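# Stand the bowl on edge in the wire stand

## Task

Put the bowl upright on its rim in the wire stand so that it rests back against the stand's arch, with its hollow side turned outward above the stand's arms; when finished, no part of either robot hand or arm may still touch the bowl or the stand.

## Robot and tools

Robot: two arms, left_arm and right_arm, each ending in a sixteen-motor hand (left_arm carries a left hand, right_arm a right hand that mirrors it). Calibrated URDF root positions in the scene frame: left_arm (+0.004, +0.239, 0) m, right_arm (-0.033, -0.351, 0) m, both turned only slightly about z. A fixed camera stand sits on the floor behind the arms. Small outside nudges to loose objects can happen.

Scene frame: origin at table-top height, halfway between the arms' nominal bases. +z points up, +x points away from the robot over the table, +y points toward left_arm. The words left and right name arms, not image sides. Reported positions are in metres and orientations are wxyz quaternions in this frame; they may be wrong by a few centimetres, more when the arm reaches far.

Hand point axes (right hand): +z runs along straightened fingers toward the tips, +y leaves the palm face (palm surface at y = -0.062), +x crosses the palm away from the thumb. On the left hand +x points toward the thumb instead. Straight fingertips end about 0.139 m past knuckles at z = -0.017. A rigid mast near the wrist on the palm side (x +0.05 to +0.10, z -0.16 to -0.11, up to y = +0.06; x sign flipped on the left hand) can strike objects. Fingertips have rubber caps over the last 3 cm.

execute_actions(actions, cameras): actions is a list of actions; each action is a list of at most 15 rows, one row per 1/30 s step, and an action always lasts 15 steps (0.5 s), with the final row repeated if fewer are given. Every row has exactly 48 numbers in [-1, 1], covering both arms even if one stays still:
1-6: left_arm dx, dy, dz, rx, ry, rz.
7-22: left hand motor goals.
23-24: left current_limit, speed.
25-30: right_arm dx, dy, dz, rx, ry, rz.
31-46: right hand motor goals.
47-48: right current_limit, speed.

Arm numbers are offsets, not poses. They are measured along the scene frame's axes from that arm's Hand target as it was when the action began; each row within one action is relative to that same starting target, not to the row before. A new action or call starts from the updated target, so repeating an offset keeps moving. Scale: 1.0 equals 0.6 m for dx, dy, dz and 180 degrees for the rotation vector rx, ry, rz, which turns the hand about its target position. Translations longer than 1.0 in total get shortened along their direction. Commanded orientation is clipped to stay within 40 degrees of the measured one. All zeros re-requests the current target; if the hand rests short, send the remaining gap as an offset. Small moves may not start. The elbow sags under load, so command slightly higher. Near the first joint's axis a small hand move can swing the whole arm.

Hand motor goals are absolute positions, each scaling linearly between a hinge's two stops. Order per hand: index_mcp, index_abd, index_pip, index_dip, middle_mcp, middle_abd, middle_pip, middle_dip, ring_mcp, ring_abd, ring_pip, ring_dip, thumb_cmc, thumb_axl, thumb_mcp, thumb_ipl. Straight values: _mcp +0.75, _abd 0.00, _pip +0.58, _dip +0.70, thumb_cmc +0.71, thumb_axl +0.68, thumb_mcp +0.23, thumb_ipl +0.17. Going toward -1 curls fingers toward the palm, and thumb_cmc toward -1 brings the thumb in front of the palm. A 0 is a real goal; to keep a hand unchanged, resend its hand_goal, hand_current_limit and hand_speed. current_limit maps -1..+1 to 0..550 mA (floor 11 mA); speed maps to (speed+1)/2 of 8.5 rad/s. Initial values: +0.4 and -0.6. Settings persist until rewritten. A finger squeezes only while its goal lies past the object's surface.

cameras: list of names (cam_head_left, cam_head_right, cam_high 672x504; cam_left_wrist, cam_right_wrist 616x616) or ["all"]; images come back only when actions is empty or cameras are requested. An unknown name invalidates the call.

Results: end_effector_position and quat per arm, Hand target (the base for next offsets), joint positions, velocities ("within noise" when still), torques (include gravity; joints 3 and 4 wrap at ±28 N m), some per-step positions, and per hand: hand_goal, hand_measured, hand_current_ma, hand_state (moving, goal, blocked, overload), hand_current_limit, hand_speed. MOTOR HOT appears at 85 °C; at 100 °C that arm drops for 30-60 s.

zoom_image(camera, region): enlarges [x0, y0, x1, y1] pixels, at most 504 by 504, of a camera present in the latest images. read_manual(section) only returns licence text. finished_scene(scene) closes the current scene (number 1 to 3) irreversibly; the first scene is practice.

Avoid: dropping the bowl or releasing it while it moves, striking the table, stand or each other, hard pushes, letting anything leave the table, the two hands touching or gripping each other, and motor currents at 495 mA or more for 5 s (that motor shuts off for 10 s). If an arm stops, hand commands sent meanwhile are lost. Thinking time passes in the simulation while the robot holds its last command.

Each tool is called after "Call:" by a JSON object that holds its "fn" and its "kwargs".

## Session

Call:
{"fn": "execute_actions", "kwargs": {"actions": []}}

Scene clock: 0.00 s.
left_arm: end_effector_position=(+0.2748, +0.2818, +0.3744) hand_goal=(+0.754, +0.000, +0.576, +0.696, +0.754, +0.000, +0.576, +0.696, +0.754, +0.000, +0.576, +0.696, +0.714, +0.678, +0.226, +0.168) hand_measured=(+0.754, +0.000, +0.576, +0.696, +0.754, +0.000, +0.576, +0.696, +0.754, +0.000, +0.576, +0.696, +0.714, +0.678, +0.226, +0.168) hand_current_ma=(+0, +0, +0, +0, +0, +0, +0, +0, +0, +0, +0, +0, +0, +0, +0, +0) hand_state=(goal, goal, goal, goal, goal, goal, goal, goal, goal, goal, goal, goal, goal, goal, goal, goal) hand_current_limit=0.40 hand_speed=-0.60 end_effector_quat_wxyz=(-0.138, +0.885, +0.381, +0.229) | right_arm: end_effector_position=(+0.4925, +0.2356, +0.2857) hand_goal=(+0.754, +0.000, +0.576, +0.696, +0.754, +0.000, +0.576, +0.696, +0.754, +0.000, +0.576, +0.696, +0.714, +0.678, +0.226, +0.168) hand_measured=(+0.754, +0.000, +0.576, +0.696, +0.754, +0.000, +0.576, +0.696, +0.754, +0.000, +0.576, +0.696, +0.714, +0.678, +0.226, +0.168) hand_current_ma=(+0, +0, +0, +0, +0, +0, +0, +0, +0, +0, +0, +0, +0, +0, +0, +0) hand_state=(goal, goal, goal, goal, goal, goal, goal, goal, goal, goal, goal, goal, goal, goal, goal, goal) hand_current_limit=0.40 hand_speed=-0.60 end_effector_quat_wxyz=(+0.140, -0.233, +0.886, +0.375)
Joint positions: left_arm=[0.111 0.681 1.126 -1.638 -0.398 0.932] | right_arm=[0.663 2.02 1.916 -0.837 -0.571 -1.253]
Joint velocities: within noise
Joint torques (N m): no reading
Heat: left arm: hottest elbow 31 °C; right arm: hottest elbow 34 °C.
Hand target: left_arm +0.2761, +0.2818, +0.3857; -0.134, +0.882, +0.382, +0.240 | right_arm +0.4951, +0.2376, +0.3144; +0.163, -0.239, +0.877, +0.384

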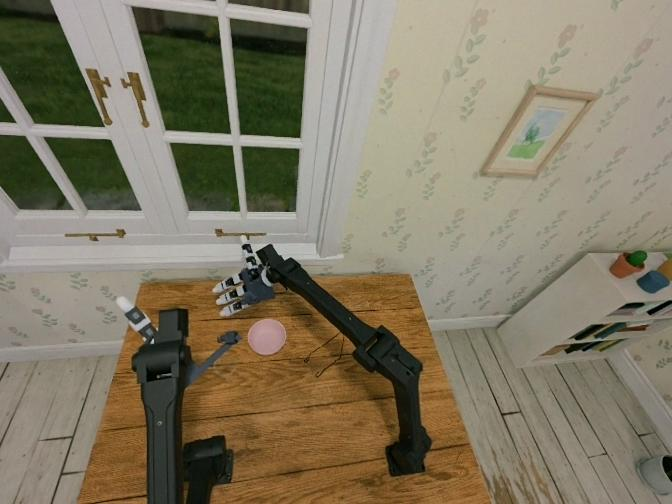

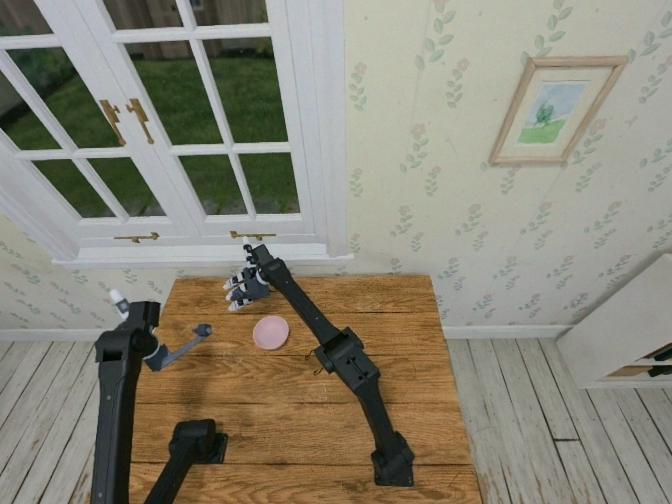

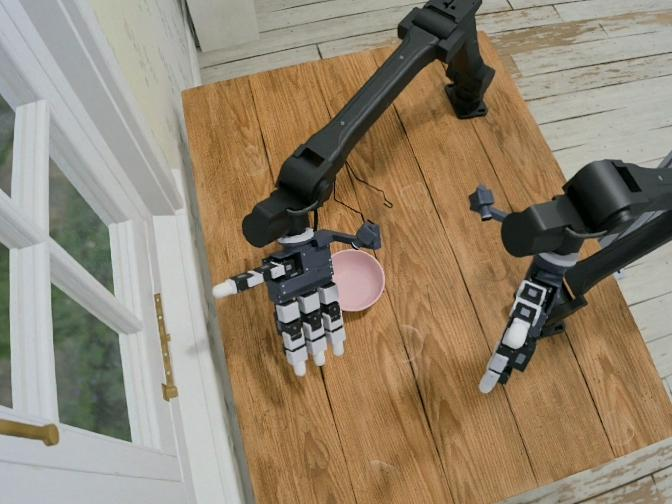

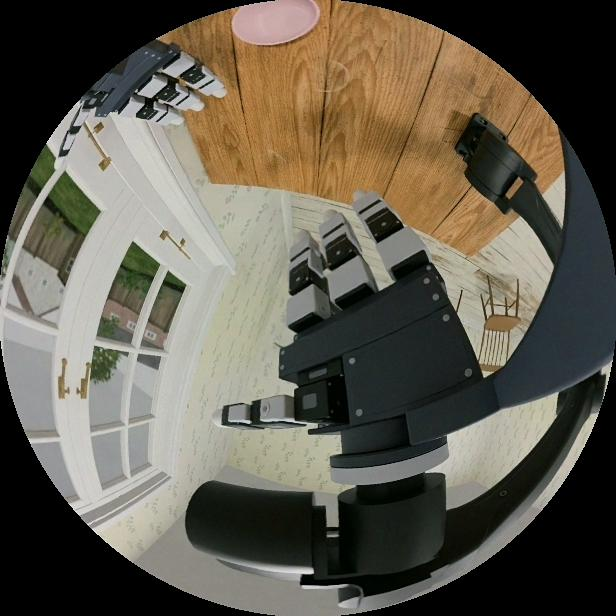

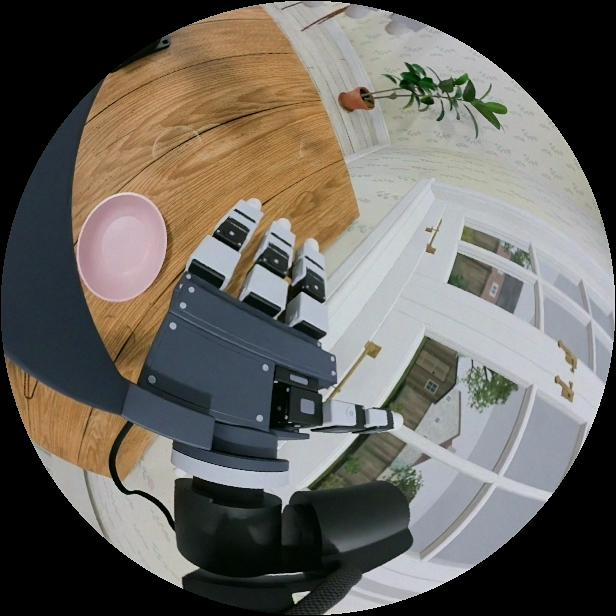

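Call:
{"fn": "zoom_image", "kwargs": {"camera": "cam_high", "region": [290, 140, 410, 320]}}

Call:
{"fn": "zoom_image", "kwargs": {"camera": "cam_head_left", "region": [230, 300, 390, 400]}}

Call:
{"fn": "zoom_image", "kwargs": {"camera": "cam_head_right", "region": [230, 300, 390, 400]}}

Scaled by 2.800.

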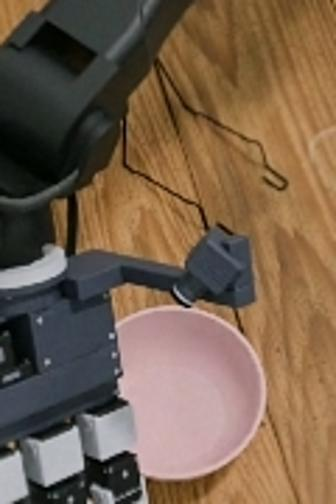

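Scaled by 3.150.

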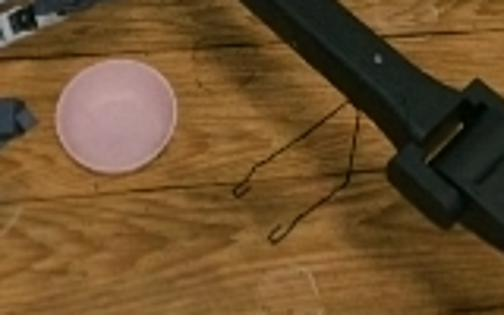

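Scaled by 3.150.

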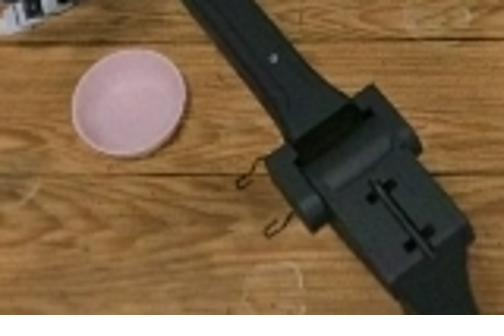

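Call:
{"fn": "execute_actions", "kwargs": {"actions": [[[0,0,0,0,0,0,0.754,0,0.576,0.696,0.754,0,0.576,0.696,0.754,0,0.576,0.696,0.714,0.678,0.226,0.168,0.4,-0.6,-0.05,-0.15,0.03,0,0,0,0.754,0,0.576,0.696,0.754,0,0.576,0.696,0.754,0,0.576,0.696,0.714,0.678,0.226,0.168,0.4,-0.6]],[[0.04,0.0735,0,-0.058,0.0068,-0.033,0.754,0,0.576,0.696,0.754,0,0.576,0.696,0.754,0,0.576,0.696,0.714,0.678,0.226,0.168,0.4,-0.6,-0.05,-0.12,0.03,-0.0271,0.1408,-0.1146,0.754,0,0.576,0.696,0.754,0,0.576,0.696,0.754,0,0.576,0.696,0.714,0.678,0.226,0.168,0.4,-0.6]]], "cameras": ["all"]}}

Scene clock: 80.80 s.
left_arm: end_effector_position=(+0.2942, +0.3204, +0.3625) hand_goal=(+0.754, +0.000, +0.576, +0.696, +0.754, +0.000, +0.576, +0.696, +0.754, +0.000, +0.576, +0.696, +0.714, +0.678, +0.226, +0.168) hand_measured=(+0.752, +0.000, +0.576, +0.696, +0.752, +0.000, +0.576, +0.696, +0.752, +0.000, +0.576, +0.696, +0.714, +0.678, +0.224, +0.168) hand_current_ma=(-1, +0, +0, +0, -1, +0, +0, +0, -1, +0, +0, +0, +0, +0, -1, +0) hand_state=(goal, goal, goal, goal, goal, goal, goal, goal, goal, goal, goal, goal, goal, goal, goal, goal) hand_current_limit=0.40 hand_speed=-0.60 end_effector_quat_wxyz=(-0.044, +0.915, +0.358, +0.179) | right_arm: end_effector_position=(+0.4327, +0.0796, +0.3408) hand_goal=(+0.754, +0.000, +0.576, +0.696, +0.754, +0.000, +0.576, +0.696, +0.754, +0.000, +0.576, +0.696, +0.714, +0.678, +0.226, +0.168) hand_measured=(+0.758, +0.000, +0.576, +0.696, +0.758, +0.000, +0.576, +0.696, +0.758, +0.000, +0.576, +0.696, +0.720, +0.678, +0.224, +0.168) hand_current_ma=(+25, +0, +4, +0, +23, +0, +4, +0, +24, +0, +4, +0, +25, -4, -10, -2) hand_state=(goal, goal, goal, goal, goal, goal, goal, goal, goal, goal, goal, goal, goal, goal, goal, goal) hand_current_limit=0.40 hand_speed=-0.60 end_effector_quat_wxyz=(+0.017, -0.004, +0.935, +0.353)
Joint positions: left_arm=[0.529 0.797 1.151 -1.556 -0.036 1.348] | right_arm=[0.543 1.583 1.511 -1.057 -0.592 -0.92]
Joint torques (N m): left_arm=[-0.03 -1.2 13.97 1.03 0.04 0.03] | right_arm=[-1.55 -13.8 10.25 1.26 -0.55 -0.04]
Heat: left arm: hottest elbow 39 °C; right arm: hottest elbow 44 °C.
Hand target: left_arm +0.3002, +0.3259, +0.3856; -0.045, +0.912, +0.355, +0.202 | right_arm +0.4351, +0.0756, +0.3504; +0.023, +0.004, +0.935, +0.355
Off the commanded pose: left_arm 0.025 m, 3 deg | right_arm 0.011 m, 1 deg.
Step readings (end_effector_position of left_arm | right_arm):
0: (+0.2748, +0.2818, +0.3744) | (+0.4925, +0.2356, +0.2857)
1: (+0.2748, +0.2818, +0.3744) | (+0.4923, +0.2356, +0.2856)
2: (+0.2748, +0.2818, +0.3744) | (+0.4908, +0.2342, +0.2850)
4: (+0.2748, +0.2818, +0.3744) | (+0.4800, +0.2231, +0.2811)
8: (+0.2748, +0.2818, +0.3744) | (+0.4668, +0.1891, +0.2795)
15: (+0.2748, +0.2818, +0.3744) | (+0.4742, +0.1491, +0.3108)
16: (+0.2747, +0.2812, +0.3742) | (+0.4742, +0.1470, +0.3140)
17: (+0.2758, +0.2793, +0.3734) | (+0.4726, +0.1438, +0.3156)
19: (+0.2794, +0.2864, +0.3731) | (+0.4601, +0.1296, +0.3120)
23: (+0.2857, +0.3210, +0.3701) | (+0.4338, +0.0988, +0.3088)
30: (+0.2959, +0.3251, +0.3589) | (+0.4292, +0.0824, +0.3418)

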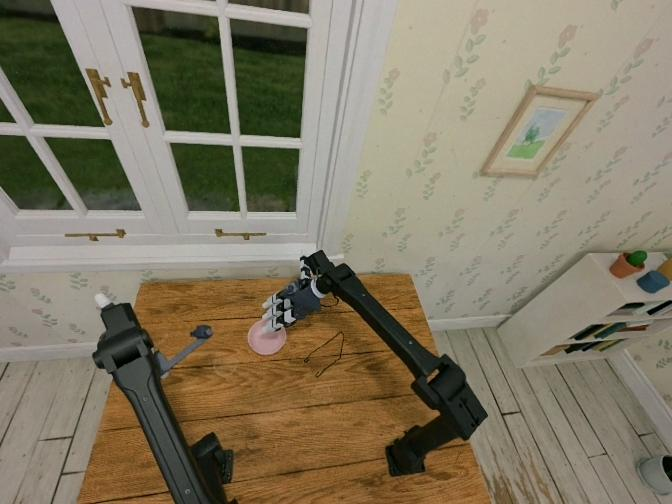

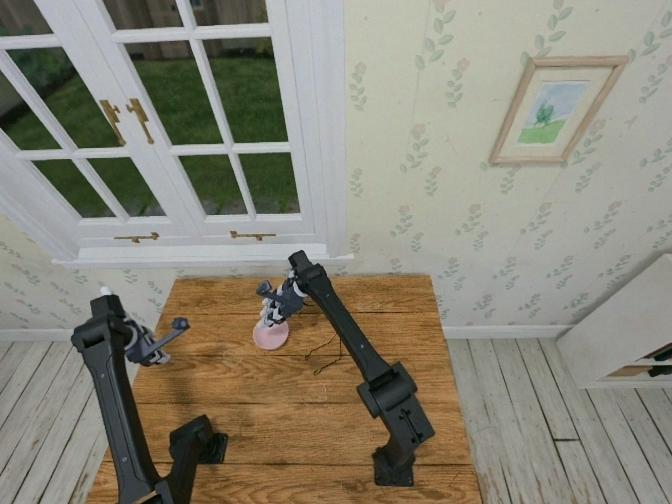

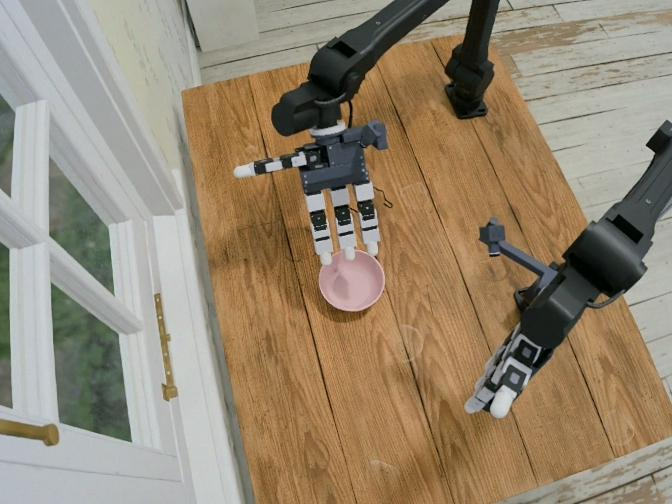

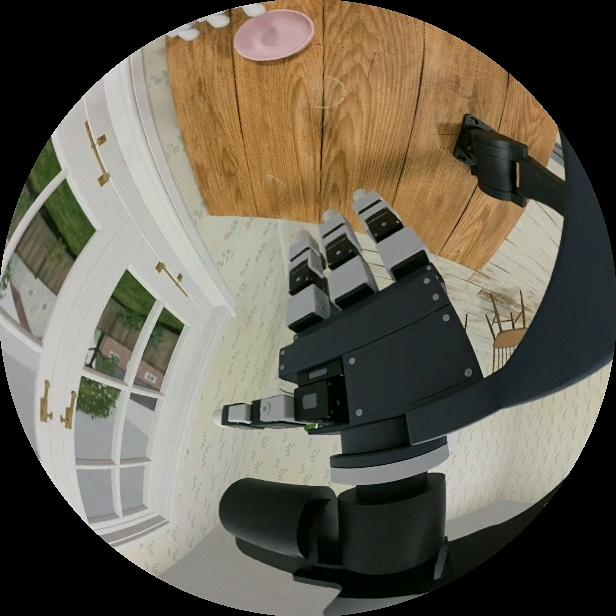

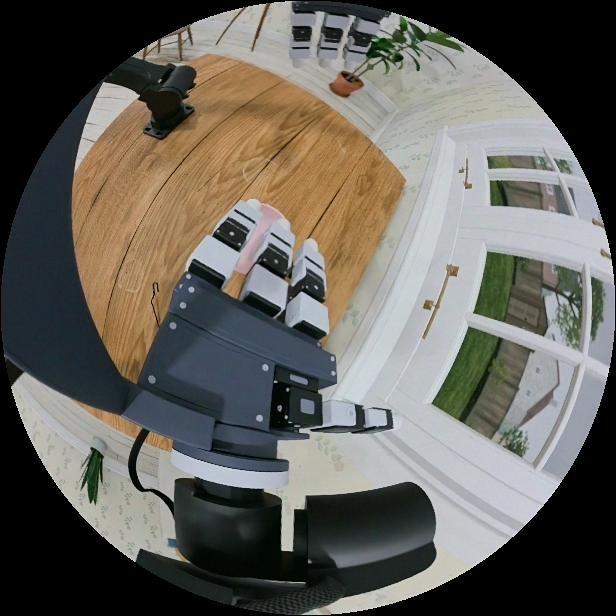

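Call:
{"fn": "execute_actions", "kwargs": {"actions": [[[0.07,0.04,0,-0.058,0.0068,-0.033,0.754,0,0.576,0.696,0.754,0,0.576,0.696,0.754,0,0.576,0.696,0.714,0.678,0.226,0.168,0.4,-0.6,-0.02,-0.02,0,-0.0271,0.1408,-0.1146,1,0,0.066,0.116,1,0,0.066,0.116,0.918,0,0.576,0.696,-0.657,0.678,0.53,-0.34,0.4,-0.6]],[[0.07,0.035,-0.02,-0.058,0.0068,-0.033,0.754,0,0.576,0.696,0.754,0,0.576,0.696,0.754,0,0.576,0.696,0.714,0.678,0.226,0.168,0.4,-0.6,-0.02,-0.02,0,-0.0271,0.1408,-0.1146,1,0,0.066,0.116,1,0,0.066,0.116,0.918,0,0.576,0.696,-0.657,0.678,0.53,-0.34,0.4,-0.6]]], "cameras": ["cam_high","cam_left_wrist","cam_right_wrist"]}}

Scene clock: 84.83 s.
left_arm: end_effector_position=(+0.3815, +0.3678, +0.3521) hand_goal=(+0.754, +0.000, +0.576, +0.696, +0.754, +0.000, +0.576, +0.696, +0.754, +0.000, +0.576, +0.696, +0.714, +0.678, +0.226, +0.168) hand_measured=(+0.756, +0.000, +0.576, +0.696, +0.754, +0.000, +0.576, +0.696, +0.756, +0.000, +0.576, +0.696, +0.716, +0.678, +0.224, +0.168) hand_current_ma=(+0, +0, +0, +0, +0, +0, +0, +0, +0, +0, +0, +0, +0, +0, -2, +0) hand_state=(goal, goal, goal, goal, goal, goal, goal, goal, goal, goal, goal, goal, goal, goal, goal, goal) hand_current_limit=0.40 hand_speed=-0.60 end_effector_quat_wxyz=(+0.142, +0.940, +0.295, +0.099) | right_arm: end_effector_position=(+0.4047, +0.0422, +0.3300) hand_goal=(+1.000, +0.000, +0.066, +0.116, +1.000, +0.000, +0.066, +0.116, +0.918, +0.000, +0.576, +0.696, -0.656, +0.678, +0.530, -0.340) hand_measured=(+1.000, +0.000, +0.070, +0.120, +1.000, +0.000, +0.070, +0.118, +0.918, +0.000, +0.576, +0.696, -0.644, +0.678, +0.522, -0.338) hand_current_ma=(+0, +0, +18, +17, +0, +0, +21, +14, +3, +1, +4, +0, +59, -4, -48, +8) hand_state=(goal, goal, goal, goal, goal, goal, goal, goal, goal, goal, goal, goal, goal, goal, goal, goal) hand_current_limit=0.40 hand_speed=-0.60 end_effector_quat_wxyz=(-0.258, +0.471, +0.819, +0.202)
Joint positions: left_arm=[0.7 1.233 1.362 -1.618 0.338 1.635] | right_arm=[0.62 1.558 1.651 -1.499 -0.651 0.127]
Joint torques (N m): left_arm=[-0.85 -8.53 13.79 -0.32 0.53 0.12] | right_arm=[0.09 -10.99 13.71 0.68 -0.54 -0.04]
Heat: left arm: hottest elbow 41 °C; right arm: hottest elbow 44 °C.
Hand target: left_arm +0.3842, +0.3710, +0.3737; +0.134, +0.940, +0.289, +0.118 | right_arm +0.4112, +0.0517, +0.3502; -0.251, +0.468, +0.820, +0.213
Off the commanded pose: left_arm 0.022 m, 3 deg | right_arm 0.023 m, 2 deg.
Step readings (end_effector_position of left_arm | right_arm):
0: (+0.2942, +0.3203, +0.3625) | (+0.4327, +0.0796, +0.3408)
1: (+0.2945, +0.3200, +0.3627) | (+0.4329, +0.0793, +0.3404)
2: (+0.2967, +0.3180, +0.3647) | (+0.4332, +0.0775, +0.3374)
4: (+0.3061, +0.3188, +0.3740) | (+0.4311, +0.0711, +0.3295)
8: (+0.3276, +0.3436, +0.3773) | (+0.4246, +0.0605, +0.3179)
15: (+0.3413, +0.3511, +0.3571) | (+0.4172, +0.0600, +0.3130)
16: (+0.3411, +0.3500, +0.3580) | (+0.4169, +0.0601, +0.3122)
17: (+0.3425, +0.3472, +0.3615) | (+0.4153, +0.0587, +0.3111)
19: (+0.3507, +0.3451, +0.3729) | (+0.4092, +0.0541, +0.3088)
23: (+0.3729, +0.3612, +0.3736) | (+0.4021, +0.0489, +0.3167)
30: (+0.3821, +0.3689, +0.3478) | (+0.4026, +0.0476, +0.3341)
Images, in order (width x height): cam_high 672x504, cam_left_wrist 616x616, cam_right_wrist 616x616.

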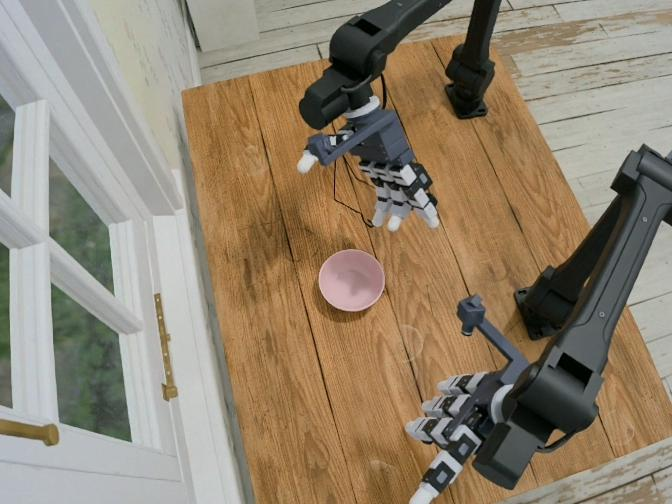

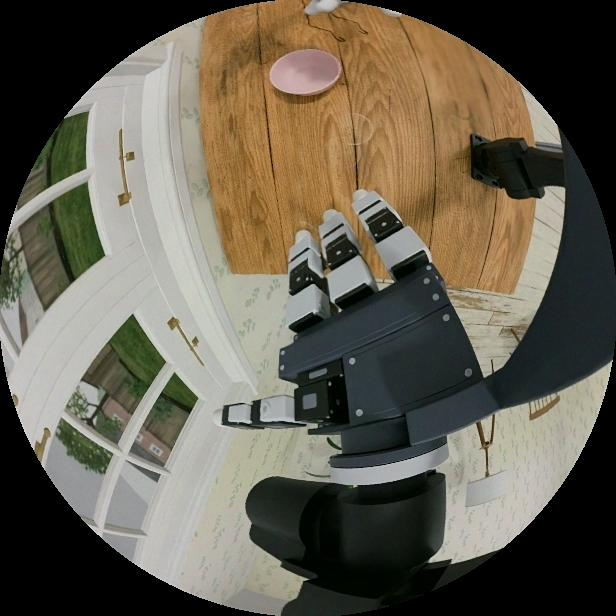

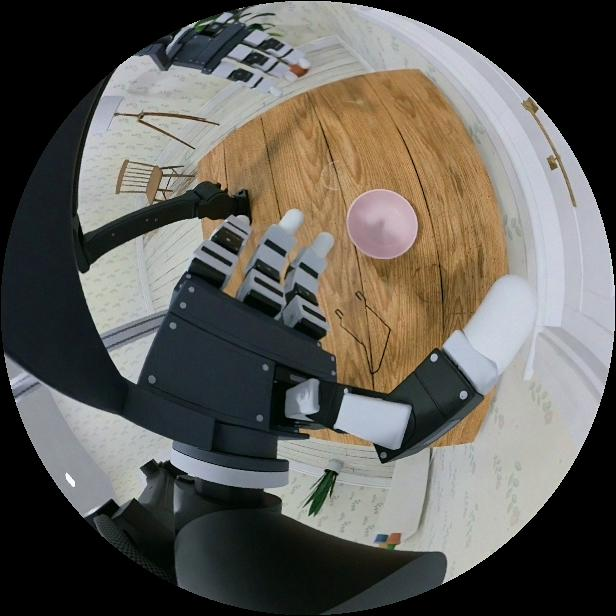

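Call:
{"fn": "zoom_image", "kwargs": {"camera": "cam_right_wrist", "region": [320, 170, 460, 390]}}

Call:
{"fn": "zoom_image", "kwargs": {"camera": "cam_high", "region": [290, 100, 410, 320]}}

Scaled by 2.291 from the camera's 616x616 image, which has a finer 880x880 frame.

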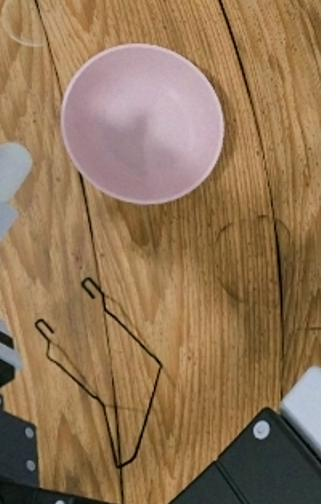

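Scaled by 2.291.

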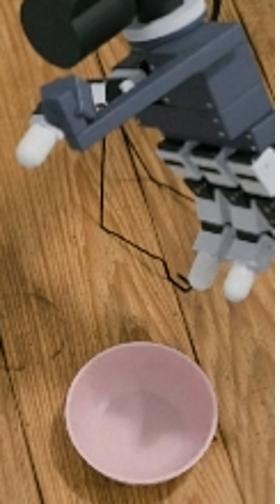

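Call:
{"fn": "execute_actions", "kwargs": {"actions": [[[0,0,0,0,0,0,0.754,0,0.576,0.696,0.754,0,0.576,0.696,0.754,0,0.576,0.696,0.714,0.678,0.226,0.168,0.4,-0.6,-0.007,0.022,-0.03,-0.0271,0.1408,-0.1146,1,0,0.066,0.116,1,0,0.066,0.116,0.918,0,0.576,0.696,-0.657,0.678,0.53,-0.34,0.4,-0.6]],[[0,0,0,0,0,0,0.754,0,0.576,0.696,0.754,0,0.576,0.696,0.754,0,0.576,0.696,0.714,0.678,0.226,0.168,0.4,-0.6,-0.007,0.022,-0.03,-0.0271,0.1408,-0.1146,1,0,0.066,0.116,1,0,0.066,0.116,0.918,0,0.576,0.696,-0.657,0.678,0.53,-0.34,0.4,-0.6]],[[0,0,0,0,0,0,0.754,0,0.576,0.696,0.754,0,0.576,0.696,0.754,0,0.576,0.696,0.714,0.678,0.226,0.168,0.4,-0.6,-0.007,0.022,-0.06,-0.0271,0.1408,-0.1146,1,0,0.066,0.116,1,0,0.066,0.116,0.918,0,0.576,0.696,-0.657,0.678,0.53,-0.34,0.4,-0.6]]], "cameras": ["cam_high","cam_left_wrist","cam_right_wrist"]}}

Scene clock: 102.70 s.
left_arm: end_effector_position=(+0.3815, +0.3677, +0.3522) hand_goal=(+0.754, +0.000, +0.576, +0.696, +0.754, +0.000, +0.576, +0.696, +0.754, +0.000, +0.576, +0.696, +0.714, +0.678, +0.226, +0.168) hand_measured=(+0.756, +0.000, +0.576, +0.696, +0.754, +0.000, +0.576, +0.696, +0.756, +0.000, +0.576, +0.696, +0.716, +0.678, +0.224, +0.168) hand_current_ma=(+0, +0, +0, +0, +0, +0, +0, +0, +0, +0, +0, +0, +0, +0, -2, +0) hand_state=(goal, goal, goal, goal, goal, goal, goal, goal, goal, goal, goal, goal, goal, goal, goal, goal) hand_current_limit=0.40 hand_speed=-0.60 end_effector_quat_wxyz=(+0.142, +0.940, +0.295, +0.099) | right_arm: end_effector_position=(+0.3965, +0.0954, +0.2547) hand_goal=(+1.000, +0.000, +0.066, +0.116, +1.000, +0.000, +0.066, +0.116, +0.918, +0.000, +0.576, +0.696, -0.656, +0.678, +0.530, -0.340) hand_measured=(+0.992, +0.002, +0.066, +0.118, +0.992, +0.000, +0.066, +0.118, +0.908, +0.002, +0.576, +0.696, -0.654, +0.678, +0.524, -0.338) hand_current_ma=(-44, +5, +3, +14, -41, +4, +4, +11, -50, +7, -1, +0, +11, -4, -43, +8) hand_state=(goal, goal, goal, goal, goal, goal, goal, goal, goal, goal, goal, goal, goal, goal, goal, goal) hand_current_limit=0.40 hand_speed=-0.60 end_effector_quat_wxyz=(-0.480, +0.845, +0.189, -0.140)
Joint positions: left_arm=[0.7 1.233 1.362 -1.618 0.338 1.635] | right_arm=[0.646 1.963 2.046 -1.45 -1.035 1.871]
Joint torques (N m): left_arm=[-0.73 -7.94 13.96 -0.53 0.57 0.09] | right_arm=[-1.32 -20.13 9.68 1.25 -0.87 0.01]
Heat: left arm: hottest elbow 42 °C; right arm: hottest elbow 43 °C.
Hand target: left_arm +0.3842, +0.3709, +0.3737; +0.134, +0.940, +0.289, +0.118 | right_arm +0.3986, +0.0914, +0.2783; -0.488, +0.846, +0.187, -0.108
Off the commanded pose: left_arm 0.022 m, 2 deg | right_arm 0.024 m, 4 deg.
Step readings (end_effector_position of left_arm | right_arm):
0: (+0.3815, +0.3678, +0.3521) | (+0.4047, +0.0422, +0.3299)
1: (+0.3815, +0.3678, +0.3521) | (+0.4045, +0.0422, +0.3299)
2: (+0.3815, +0.3678, +0.3521) | (+0.4023, +0.0433, +0.3297)
4: (+0.3815, +0.3678, +0.3521) | (+0.4004, +0.0477, +0.3308)
8: (+0.3815, +0.3677, +0.3522) | (+0.4014, +0.0607, +0.3287)
15: (+0.3815, +0.3677, +0.3522) | (+0.4003, +0.0622, +0.3098)
16: (+0.3815, +0.3677, +0.3522) | (+0.4000, +0.0618, +0.3089)
17: (+0.3815, +0.3677, +0.3522) | (+0.3974, +0.0630, +0.3092)
19: (+0.3815, +0.3677, +0.3522) | (+0.3940, +0.0704, +0.3137)
23: (+0.3815, +0.3677, +0.3522) | (+0.3983, +0.0807, +0.3152)
30: (+0.3815, +0.3677, +0.3522) | (+0.3960, +0.0753, +0.2927)
31: (+0.3815, +0.3677, +0.3522) | (+0.3950, +0.0747, +0.2911)
32: (+0.3815, +0.3677, +0.3522) | (+0.3916, +0.0768, +0.2912)
34: (+0.3815, +0.3677, +0.3522) | (+0.3869, +0.0858, +0.2951)
38: (+0.3815, +0.3677, +0.3522) | (+0.3888, +0.0952, +0.2853)
45: (+0.3815, +0.3677, +0.3522) | (+0.3977, +0.0963, +0.2590)
Images, in order (width x height): cam_high 672x504, cam_left_wrist 616x616, cam_right_wrist 616x616.

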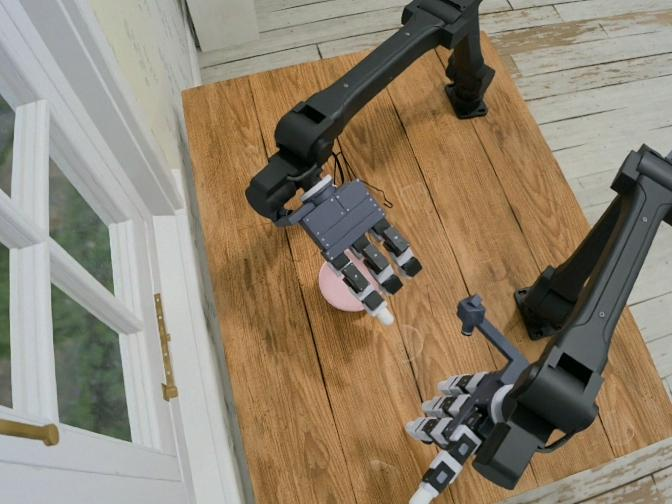

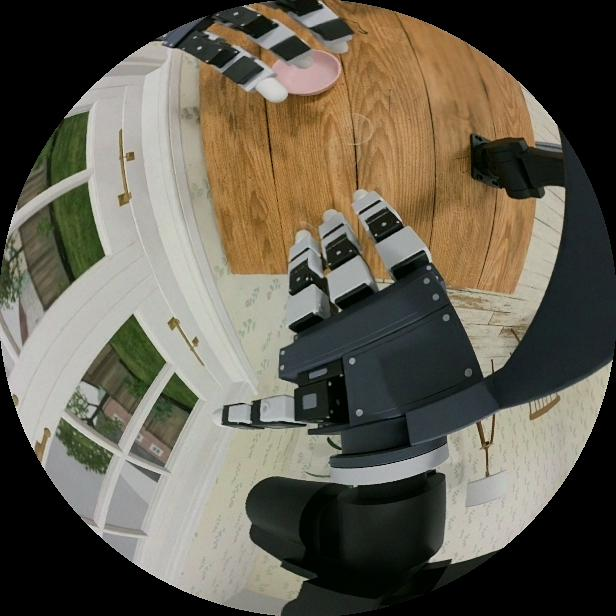

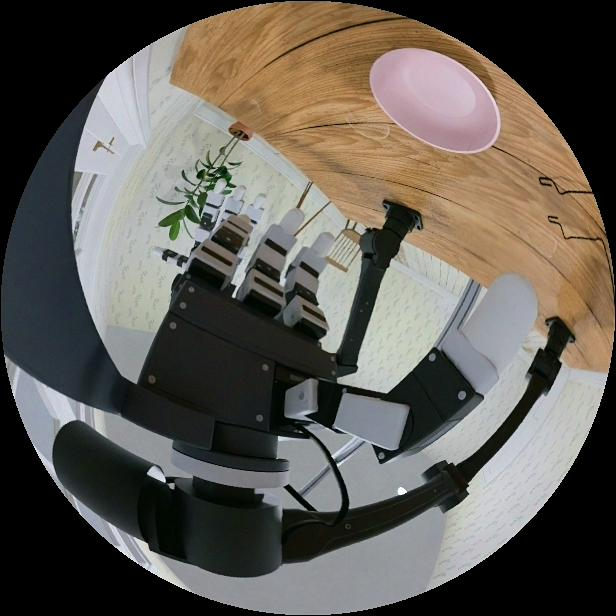

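Call:
{"fn": "execute_actions", "kwargs": {"actions": [[[0,0,0,0,0,0,0.754,0,0.576,0.696,0.754,0,0.576,0.696,0.754,0,0.576,0.696,0.714,0.678,0.226,0.168,0.4,-0.6,0,-0.004,-0.1,0,0,0,1,0,0.066,0.116,1,0,0.066,0.116,0.918,0,0.576,0.696,-0.657,0.678,0.53,-0.34,0.4,-0.6]],[[0,0,0,0,0,0,0.754,0,0.576,0.696,0.754,0,0.576,0.696,0.754,0,0.576,0.696,0.714,0.678,0.226,0.168,0.4,-0.6,0,0,-0.09,0,0,0,1,0,0.066,0.116,1,0,0.066,0.116,0.918,0,0.576,0.696,-0.657,0.678,0.53,-0.34,0.4,-0.6]]], "cameras": ["cam_high","cam_left_wrist","cam_right_wrist"]}}

Call:
{"fn": "zoom_image", "kwargs": {"camera": "cam_left_wrist", "region": [190, 0, 390, 130]}}

Call:
{"fn": "zoom_image", "kwargs": {"camera": "cam_high", "region": [250, 170, 430, 350]}}

Scene clock: 109.53 s.
left_arm: end_effector_position=(+0.3815, +0.3677, +0.3522) hand_goal=(+0.754, +0.000, +0.576, +0.696, +0.754, +0.000, +0.576, +0.696, +0.754, +0.000, +0.576, +0.696, +0.714, +0.678, +0.226, +0.168) hand_measured=(+0.756, +0.000, +0.576, +0.696, +0.754, +0.000, +0.576, +0.696, +0.756, +0.000, +0.576, +0.696, +0.716, +0.678, +0.224, +0.168) hand_current_ma=(+0, +0, +0, +0, +0, +0, +0, +0, +0, +0, +0, +0, +0, +0, -2, +0) hand_state=(goal, goal, goal, goal, goal, goal, goal, goal, goal, goal, goal, goal, goal, goal, goal, goal) hand_current_limit=0.40 hand_speed=-0.60 end_effector_quat_wxyz=(+0.142, +0.940, +0.295, +0.099) | right_arm: end_effector_position=(+0.3906, +0.0894, +0.1545) hand_goal=(+1.000, +0.000, +0.066, +0.116, +1.000, +0.000, +0.066, +0.116, +0.918, +0.000, +0.576, +0.696, -0.656, +0.678, +0.530, -0.340) hand_measured=(+0.992, +0.002, +0.066, +0.118, +0.992, +0.000, +0.066, +0.118, +0.908, +0.002, +0.576, +0.696, -0.654, +0.678, +0.524, -0.338) hand_current_ma=(-44, +5, +3, +14, -41, +4, +4, +11, -51, +7, -1, +0, +8, -4, -42, +8) hand_state=(goal, goal, goal, goal, goal, goal, goal, goal, goal, goal, goal, goal, goal, goal, goal, goal) hand_current_limit=0.40 hand_speed=-0.60 end_effector_quat_wxyz=(-0.482, +0.847, +0.188, -0.121)
Joint positions: left_arm=[0.7 1.233 1.362 -1.618 0.338 1.635] | right_arm=[0.646 1.92 1.718 -1.101 -1.019 1.909]
Joint torques (N m): left_arm=[-0.5 -8.12 14.24 -0.38 0.58 0.02] | right_arm=[-0.97 -17.73 9.62 1.18 -0.95 0.02]
Heat: left arm: hottest elbow 42 °C; right arm: hottest elbow 43 °C.
Hand target: left_arm +0.3842, +0.3709, +0.3737; +0.134, +0.940, +0.289, +0.118 | right_arm +0.3986, +0.0889, +0.1643; -0.488, +0.846, +0.187, -0.108
Off the commanded pose: left_arm 0.022 m, 2 deg | right_arm 0.013 m, 2 deg.
Step readings (end_effector_position of left_arm | right_arm):
0: (+0.3815, +0.3677, +0.3522) | (+0.3965, +0.0954, +0.2548)
1: (+0.3815, +0.3677, +0.3522) | (+0.3965, +0.0954, +0.2541)
2: (+0.3815, +0.3677, +0.3522) | (+0.3971, +0.0958, +0.2517)
4: (+0.3815, +0.3677, +0.3522) | (+0.3957, +0.0942, +0.2414)
8: (+0.3815, +0.3677, +0.3522) | (+0.3918, +0.0902, +0.2131)
15: (+0.3815, +0.3677, +0.3522) | (+0.3919, +0.0901, +0.1942)
16: (+0.3815, +0.3677, +0.3522) | (+0.3927, +0.0907, +0.1939)
17: (+0.3815, +0.3677, +0.3522) | (+0.3938, +0.0915, +0.1922)
19: (+0.3815, +0.3677, +0.3522) | (+0.3945, +0.0920, +0.1849)
23: (+0.3815, +0.3677, +0.3522) | (+0.3901, +0.0888, +0.1631)
30: (+0.3815, +0.3677, +0.3522) | (+0.3899, +0.0888, +0.1544)
Images, in order (width x height): cam_high 672x504, cam_left_wrist 616x616, cam_right_wrist 616x616.

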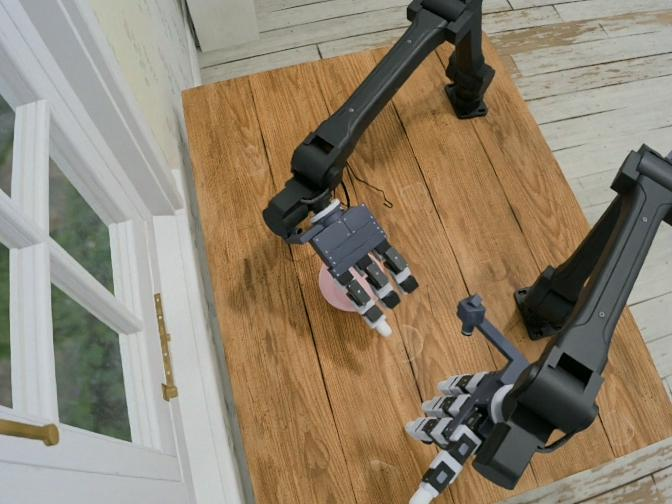

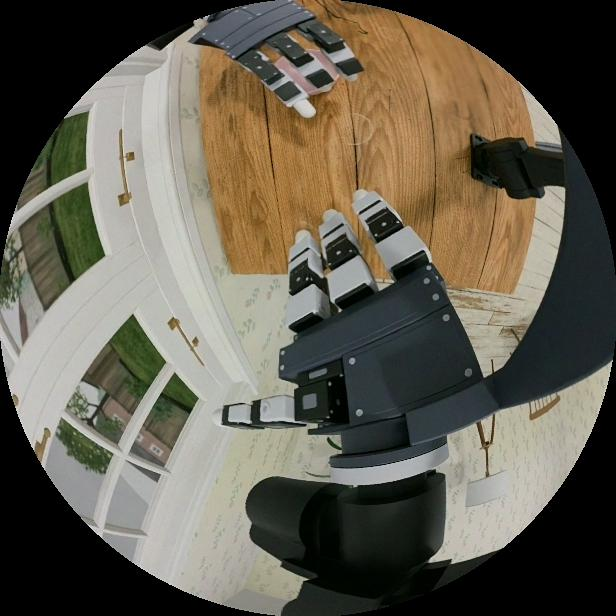

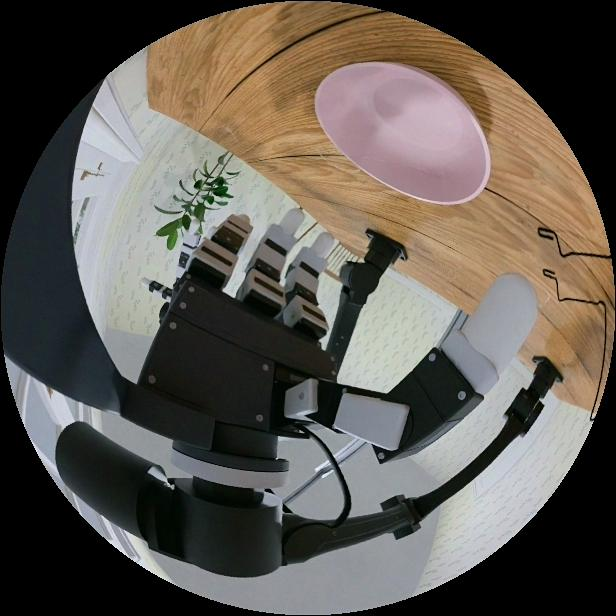

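Scaled by 2.520 from the camera's 616x616 image, which has a finer 880x880 frame.

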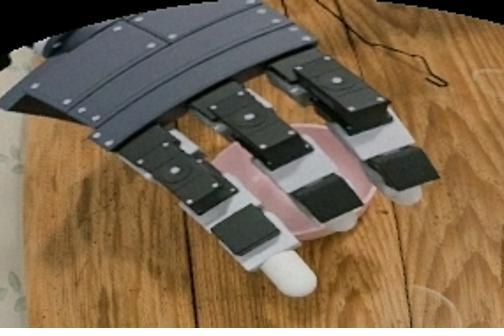

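Scaled by 2.800.

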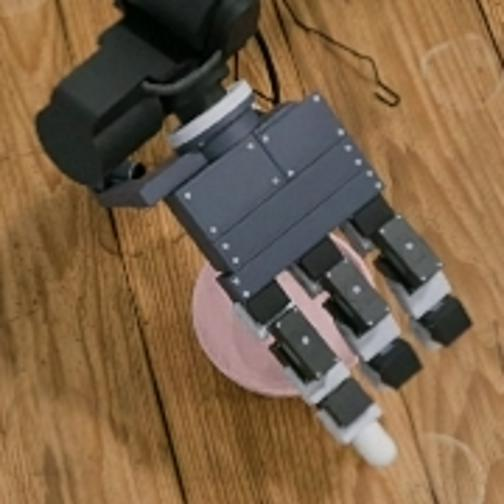

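Call:
{"fn": "execute_actions", "kwargs": {"actions": [[[0,0,0,0,0,0,0.754,0,0.576,0.696,0.754,0,0.576,0.696,0.754,0,0.576,0.696,0.714,0.678,0.226,0.168,0.4,-0.6,0.043,0.012,0,0,0,0,1,0,0.066,0.116,1,0,0.066,0.116,0.918,0,0.576,0.696,-0.657,0.678,0.53,-0.34,0.4,-0.6]],[[0,0,0,0,0,0,0.754,0,0.576,0.696,0.754,0,0.576,0.696,0.754,0,0.576,0.696,0.714,0.678,0.226,0.168,0.4,-0.6,0,0,-0.07,0,0,0,1,0,0.066,0.116,1,0,0.066,0.116,0.918,0,0.576,0.696,-0.657,0.678,0.53,-0.34,0.4,-0.6]]], "cameras": ["cam_high","cam_left_wrist","cam_right_wrist"]}}

Call:
{"fn": "zoom_image", "kwargs": {"camera": "cam_left_wrist", "region": [220, 0, 380, 130]}}

Call:
{"fn": "zoom_image", "kwargs": {"camera": "cam_high", "region": [250, 170, 430, 350]}}

Scene clock: 132.27 s.
left_arm: end_effector_position=(+0.3815, +0.3677, +0.3522) hand_goal=(+0.754, +0.000, +0.576, +0.696, +0.754, +0.000, +0.576, +0.696, +0.754, +0.000, +0.576, +0.696, +0.714, +0.678, +0.226, +0.168) hand_measured=(+0.756, +0.000, +0.576, +0.696, +0.754, +0.000, +0.576, +0.696, +0.756, +0.000, +0.576, +0.696, +0.716, +0.678, +0.224, +0.168) hand_current_ma=(+0, +0, +0, +0, +0, +0, +0, +0, +0, +0, +0, +0, +0, +0, -2, +0) hand_state=(goal, goal, goal, goal, goal, goal, goal, goal, goal, goal, goal, goal, goal, goal, goal, goal) hand_current_limit=0.40 hand_speed=-0.60 end_effector_quat_wxyz=(+0.142, +0.940, +0.295, +0.099) | right_arm: end_effector_position=(+0.4165, +0.0944, +0.1217) hand_goal=(+1.000, +0.000, +0.066, +0.116, +1.000, +0.000, +0.066, +0.116, +0.918, +0.000, +0.576, +0.696, -0.656, +0.678, +0.530, -0.340) hand_measured=(+0.992, +0.002, +0.066, +0.118, +0.992, +0.000, +0.066, +0.118, +0.908, +0.002, +0.576, +0.696, -0.654, +0.678, +0.524, -0.338) hand_current_ma=(-44, +5, +3, +14, -41, +4, +4, +11, -51, +7, -1, +0, +8, -4, -42, +8) hand_state=(goal, goal, goal, goal, goal, goal, goal, goal, goal, goal, goal, goal, goal, goal, goal, goal) hand_current_limit=0.40 hand_speed=-0.60 end_effector_quat_wxyz=(-0.483, +0.848, +0.182, -0.117)
Joint positions: left_arm=[0.7 1.233 1.362 -1.618 0.338 1.635] | right_arm=[0.628 2.002 1.757 -1.065 -1.02 1.901]
Joint torques (N m): left_arm=[-0.79 -7.88 13.97 -0.4 0.53 0.08] | right_arm=[-1.03 -17.61 9.59 1.35 -1.04 -0.12]
Heat: left arm: hottest elbow 44 °C; right arm: hottest elbow 42 °C.
Hand target: left_arm +0.3842, +0.3709, +0.3737; +0.134, +0.940, +0.289, +0.118 | right_arm +0.4243, +0.0961, +0.1223; -0.488, +0.846, +0.187, -0.108
Off the commanded pose: left_arm 0.022 m, 2 deg | right_arm 0.008 m, 1 deg.
Step readings (end_effector_position of left_arm | right_arm):
0: (+0.3815, +0.3677, +0.3522) | (+0.3906, +0.0894, +0.1545)
1: (+0.3815, +0.3677, +0.3522) | (+0.3906, +0.0894, +0.1545)
2: (+0.3815, +0.3677, +0.3522) | (+0.3907, +0.0892, +0.1545)
4: (+0.3815, +0.3677, +0.3522) | (+0.3920, +0.0893, +0.1543)
8: (+0.3815, +0.3677, +0.3522) | (+0.4016, +0.0913, +0.1535)
15: (+0.3815, +0.3677, +0.3522) | (+0.4072, +0.0886, +0.1472)
16: (+0.3815, +0.3677, +0.3522) | (+0.4074, +0.0885, +0.1466)
17: (+0.3815, +0.3677, +0.3522) | (+0.4080, +0.0886, +0.1462)
19: (+0.3815, +0.3677, +0.3522) | (+0.4116, +0.0910, +0.1445)
23: (+0.3815, +0.3677, +0.3522) | (+0.4170, +0.0947, +0.1373)
30: (+0.3815, +0.3677, +0.3522) | (+0.4162, +0.0942, +0.1230)
Images, in order (width x height): cam_high 672x504, cam_left_wrist 616x616, cam_right_wrist 616x616.

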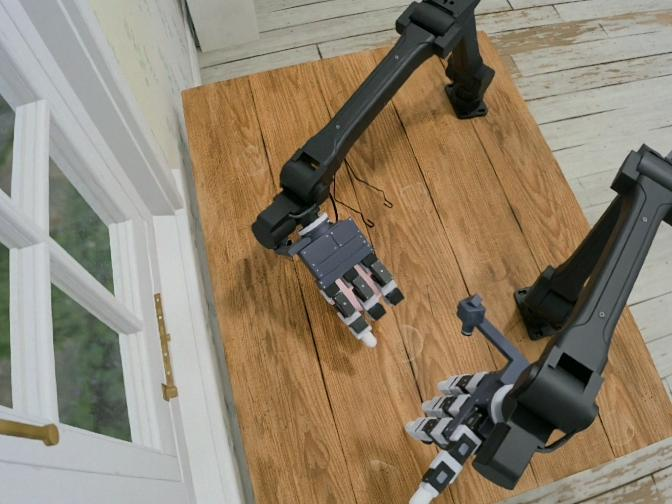

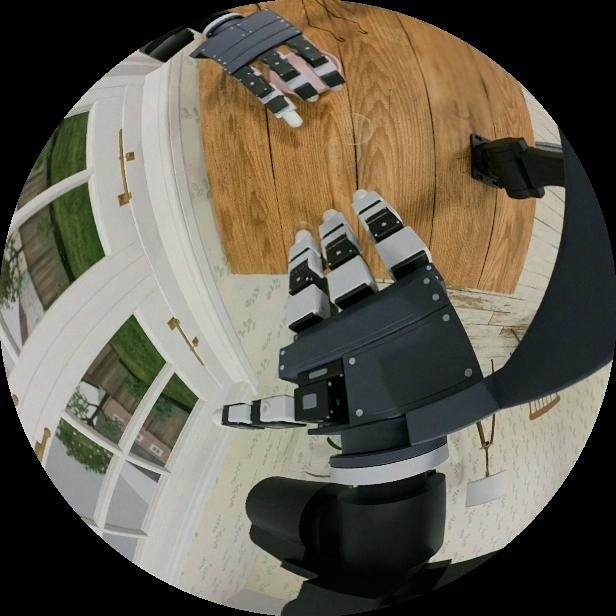

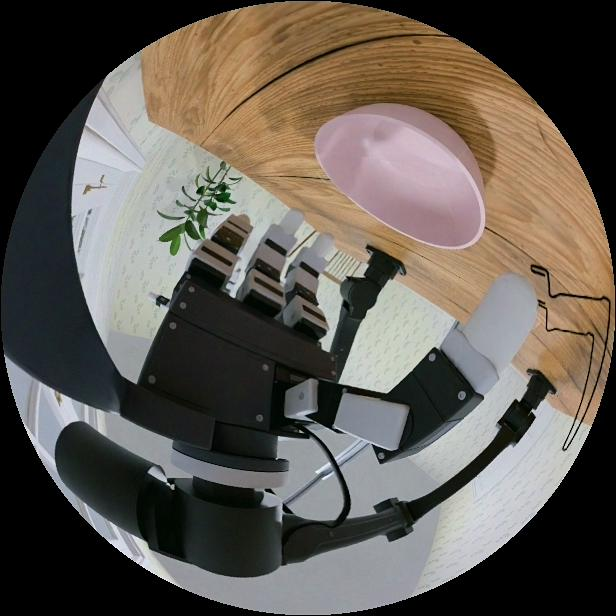

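Scaled by 3.150 from the camera's 616x616 image, which has a finer 880x880 frame.

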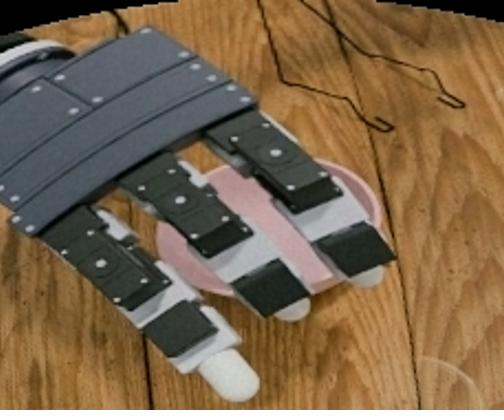

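Scaled by 2.800.

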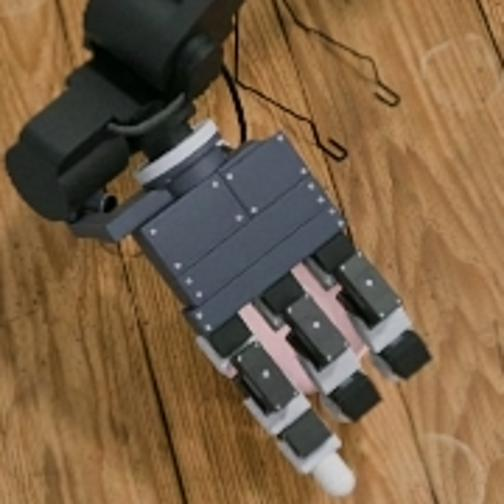

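Call:
{"fn": "execute_actions", "kwargs": {"actions": [[[0,0,0,0,0,0,0.754,0,0.576,0.696,0.754,0,0.576,0.696,0.754,0,0.576,0.696,0.714,0.678,0.226,0.168,0.4,-0.6,0,0.002,-0.04,0,0,0,1,0,0.066,0.116,1,0,0.066,0.116,0.918,0,0.576,0.696,-0.657,0.678,0.53,-0.34,0.4,-0.6]],[[0,0,0,0,0,0,0.754,0,0.576,0.696,0.754,0,0.576,0.696,0.754,0,0.576,0.696,0.714,0.678,0.226,0.168,0.4,-0.6,0,0,-0.04,0,0,0,1,0,0.066,0.116,1,0,0.066,0.116,0.918,0,0.576,0.696,-0.657,0.678,0.53,-0.34,0.4,-0.6]]], "cameras": ["cam_left_wrist","cam_right_wrist"]}}

Call:
{"fn": "zoom_image", "kwargs": {"camera": "cam_left_wrist", "region": [220, 0, 380, 130]}}

Scene clock: 135.87 s.
left_arm: end_effector_position=(+0.3815, +0.3677, +0.3522) hand_goal=(+0.754, +0.000, +0.576, +0.696, +0.754, +0.000, +0.576, +0.696, +0.754, +0.000, +0.576, +0.696, +0.714, +0.678, +0.226, +0.168) hand_measured=(+0.756, +0.000, +0.576, +0.696, +0.754, +0.000, +0.576, +0.696, +0.756, +0.000, +0.576, +0.696, +0.716, +0.678, +0.224, +0.168) hand_current_ma=(+0, +0, +0, +0, +0, +0, +0, +0, +0, +0, +0, +0, +0, +0, -2, +0) hand_state=(goal, goal, goal, goal, goal, goal, goal, goal, goal, goal, goal, goal, goal, goal, goal, goal) hand_current_limit=0.40 hand_speed=-0.60 end_effector_quat_wxyz=(+0.142, +0.940, +0.295, +0.099) | right_arm: end_effector_position=(+0.4175, +0.0951, +0.0744) hand_goal=(+1.000, +0.000, +0.066, +0.116, +1.000, +0.000, +0.066, +0.116, +0.918, +0.000, +0.576, +0.696, -0.656, +0.678, +0.530, -0.340) hand_measured=(+0.992, +0.002, +0.066, +0.118, +0.992, +0.000, +0.066, +0.118, +0.908, +0.002, +0.576, +0.696, -0.654, +0.678, +0.524, -0.338) hand_current_ma=(-44, +5, +3, +14, -41, +4, +4, +11, -51, +7, -1, +0, +8, -4, -42, +8) hand_state=(goal, goal, goal, goal, goal, goal, goal, goal, goal, goal, goal, goal, goal, goal, goal, goal) hand_current_limit=0.40 hand_speed=-0.60 end_effector_quat_wxyz=(-0.484, +0.848, +0.183, -0.116)
Joint positions: left_arm=[0.7 1.233 1.362 -1.618 0.338 1.635] | right_arm=[0.628 2.041 1.691 -0.956 -1.02 1.901]
Joint torques (N m): left_arm=[-0.32 -7.94 14.08 -0.28 0.56 0.12] | right_arm=[-0.67 -17.32 9.1 1.26 -1.06 -0.06]
Heat: left arm: hottest elbow 44 °C; right arm: hottest elbow 41 °C.
Hand target: left_arm +0.3842, +0.3709, +0.3737; +0.134, +0.940, +0.289, +0.118 | right_arm +0.4244, +0.0972, +0.0744; -0.488, +0.846, +0.187, -0.108
Off the commanded pose: left_arm 0.022 m, 2 deg | right_arm 0.007 m, 1 deg.
Step readings (end_effector_position of left_arm | right_arm):
0: (+0.3815, +0.3677, +0.3522) | (+0.4165, +0.0944, +0.1217)
1: (+0.3815, +0.3677, +0.3522) | (+0.4166, +0.0944, +0.1217)
2: (+0.3815, +0.3677, +0.3522) | (+0.4171, +0.0948, +0.1211)
4: (+0.3815, +0.3677, +0.3522) | (+0.4185, +0.0959, +0.1186)
8: (+0.3815, +0.3677, +0.3522) | (+0.4178, +0.0953, +0.1095)
15: (+0.3815, +0.3677, +0.3522) | (+0.4172, +0.0949, +0.0985)
16: (+0.3815, +0.3677, +0.3522) | (+0.4173, +0.0950, +0.0981)
17: (+0.3815, +0.3677, +0.3522) | (+0.4177, +0.0953, +0.0975)
19: (+0.3815, +0.3677, +0.3522) | (+0.4190, +0.0962, +0.0950)
23: (+0.3815, +0.3677, +0.3522) | (+0.4184, +0.0958, +0.0862)
30: (+0.3815, +0.3677, +0.3522) | (+0.4172, +0.0950, +0.0747)
Images, in order (width x height): cam_left_wrist 616x616, cam_right_wrist 616x616.

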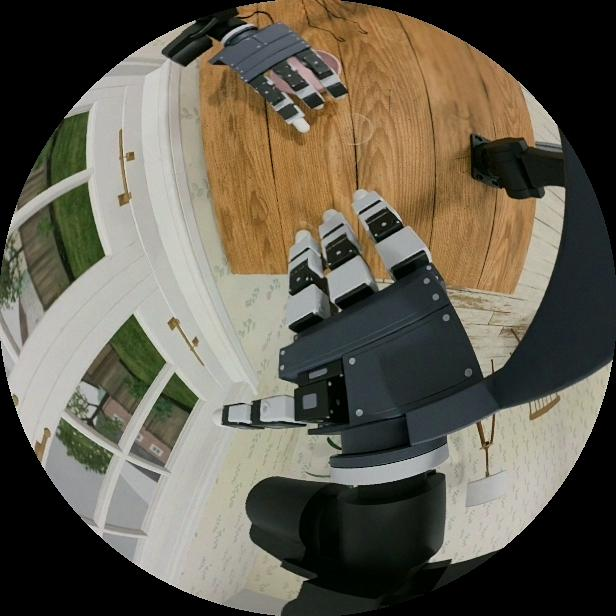

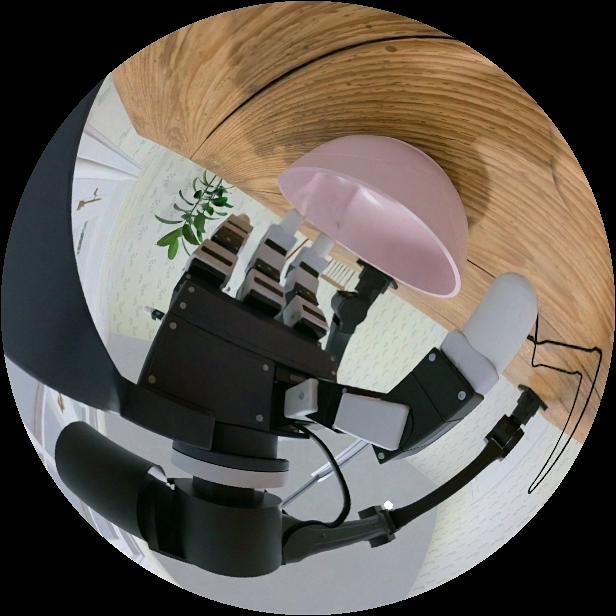

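Scaled by 3.150 from the camera's 616x616 image, which has a finer 880x880 frame.

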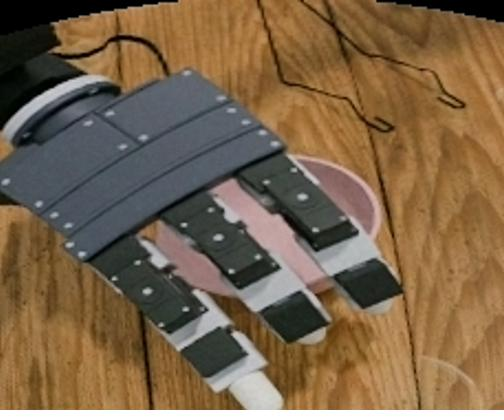

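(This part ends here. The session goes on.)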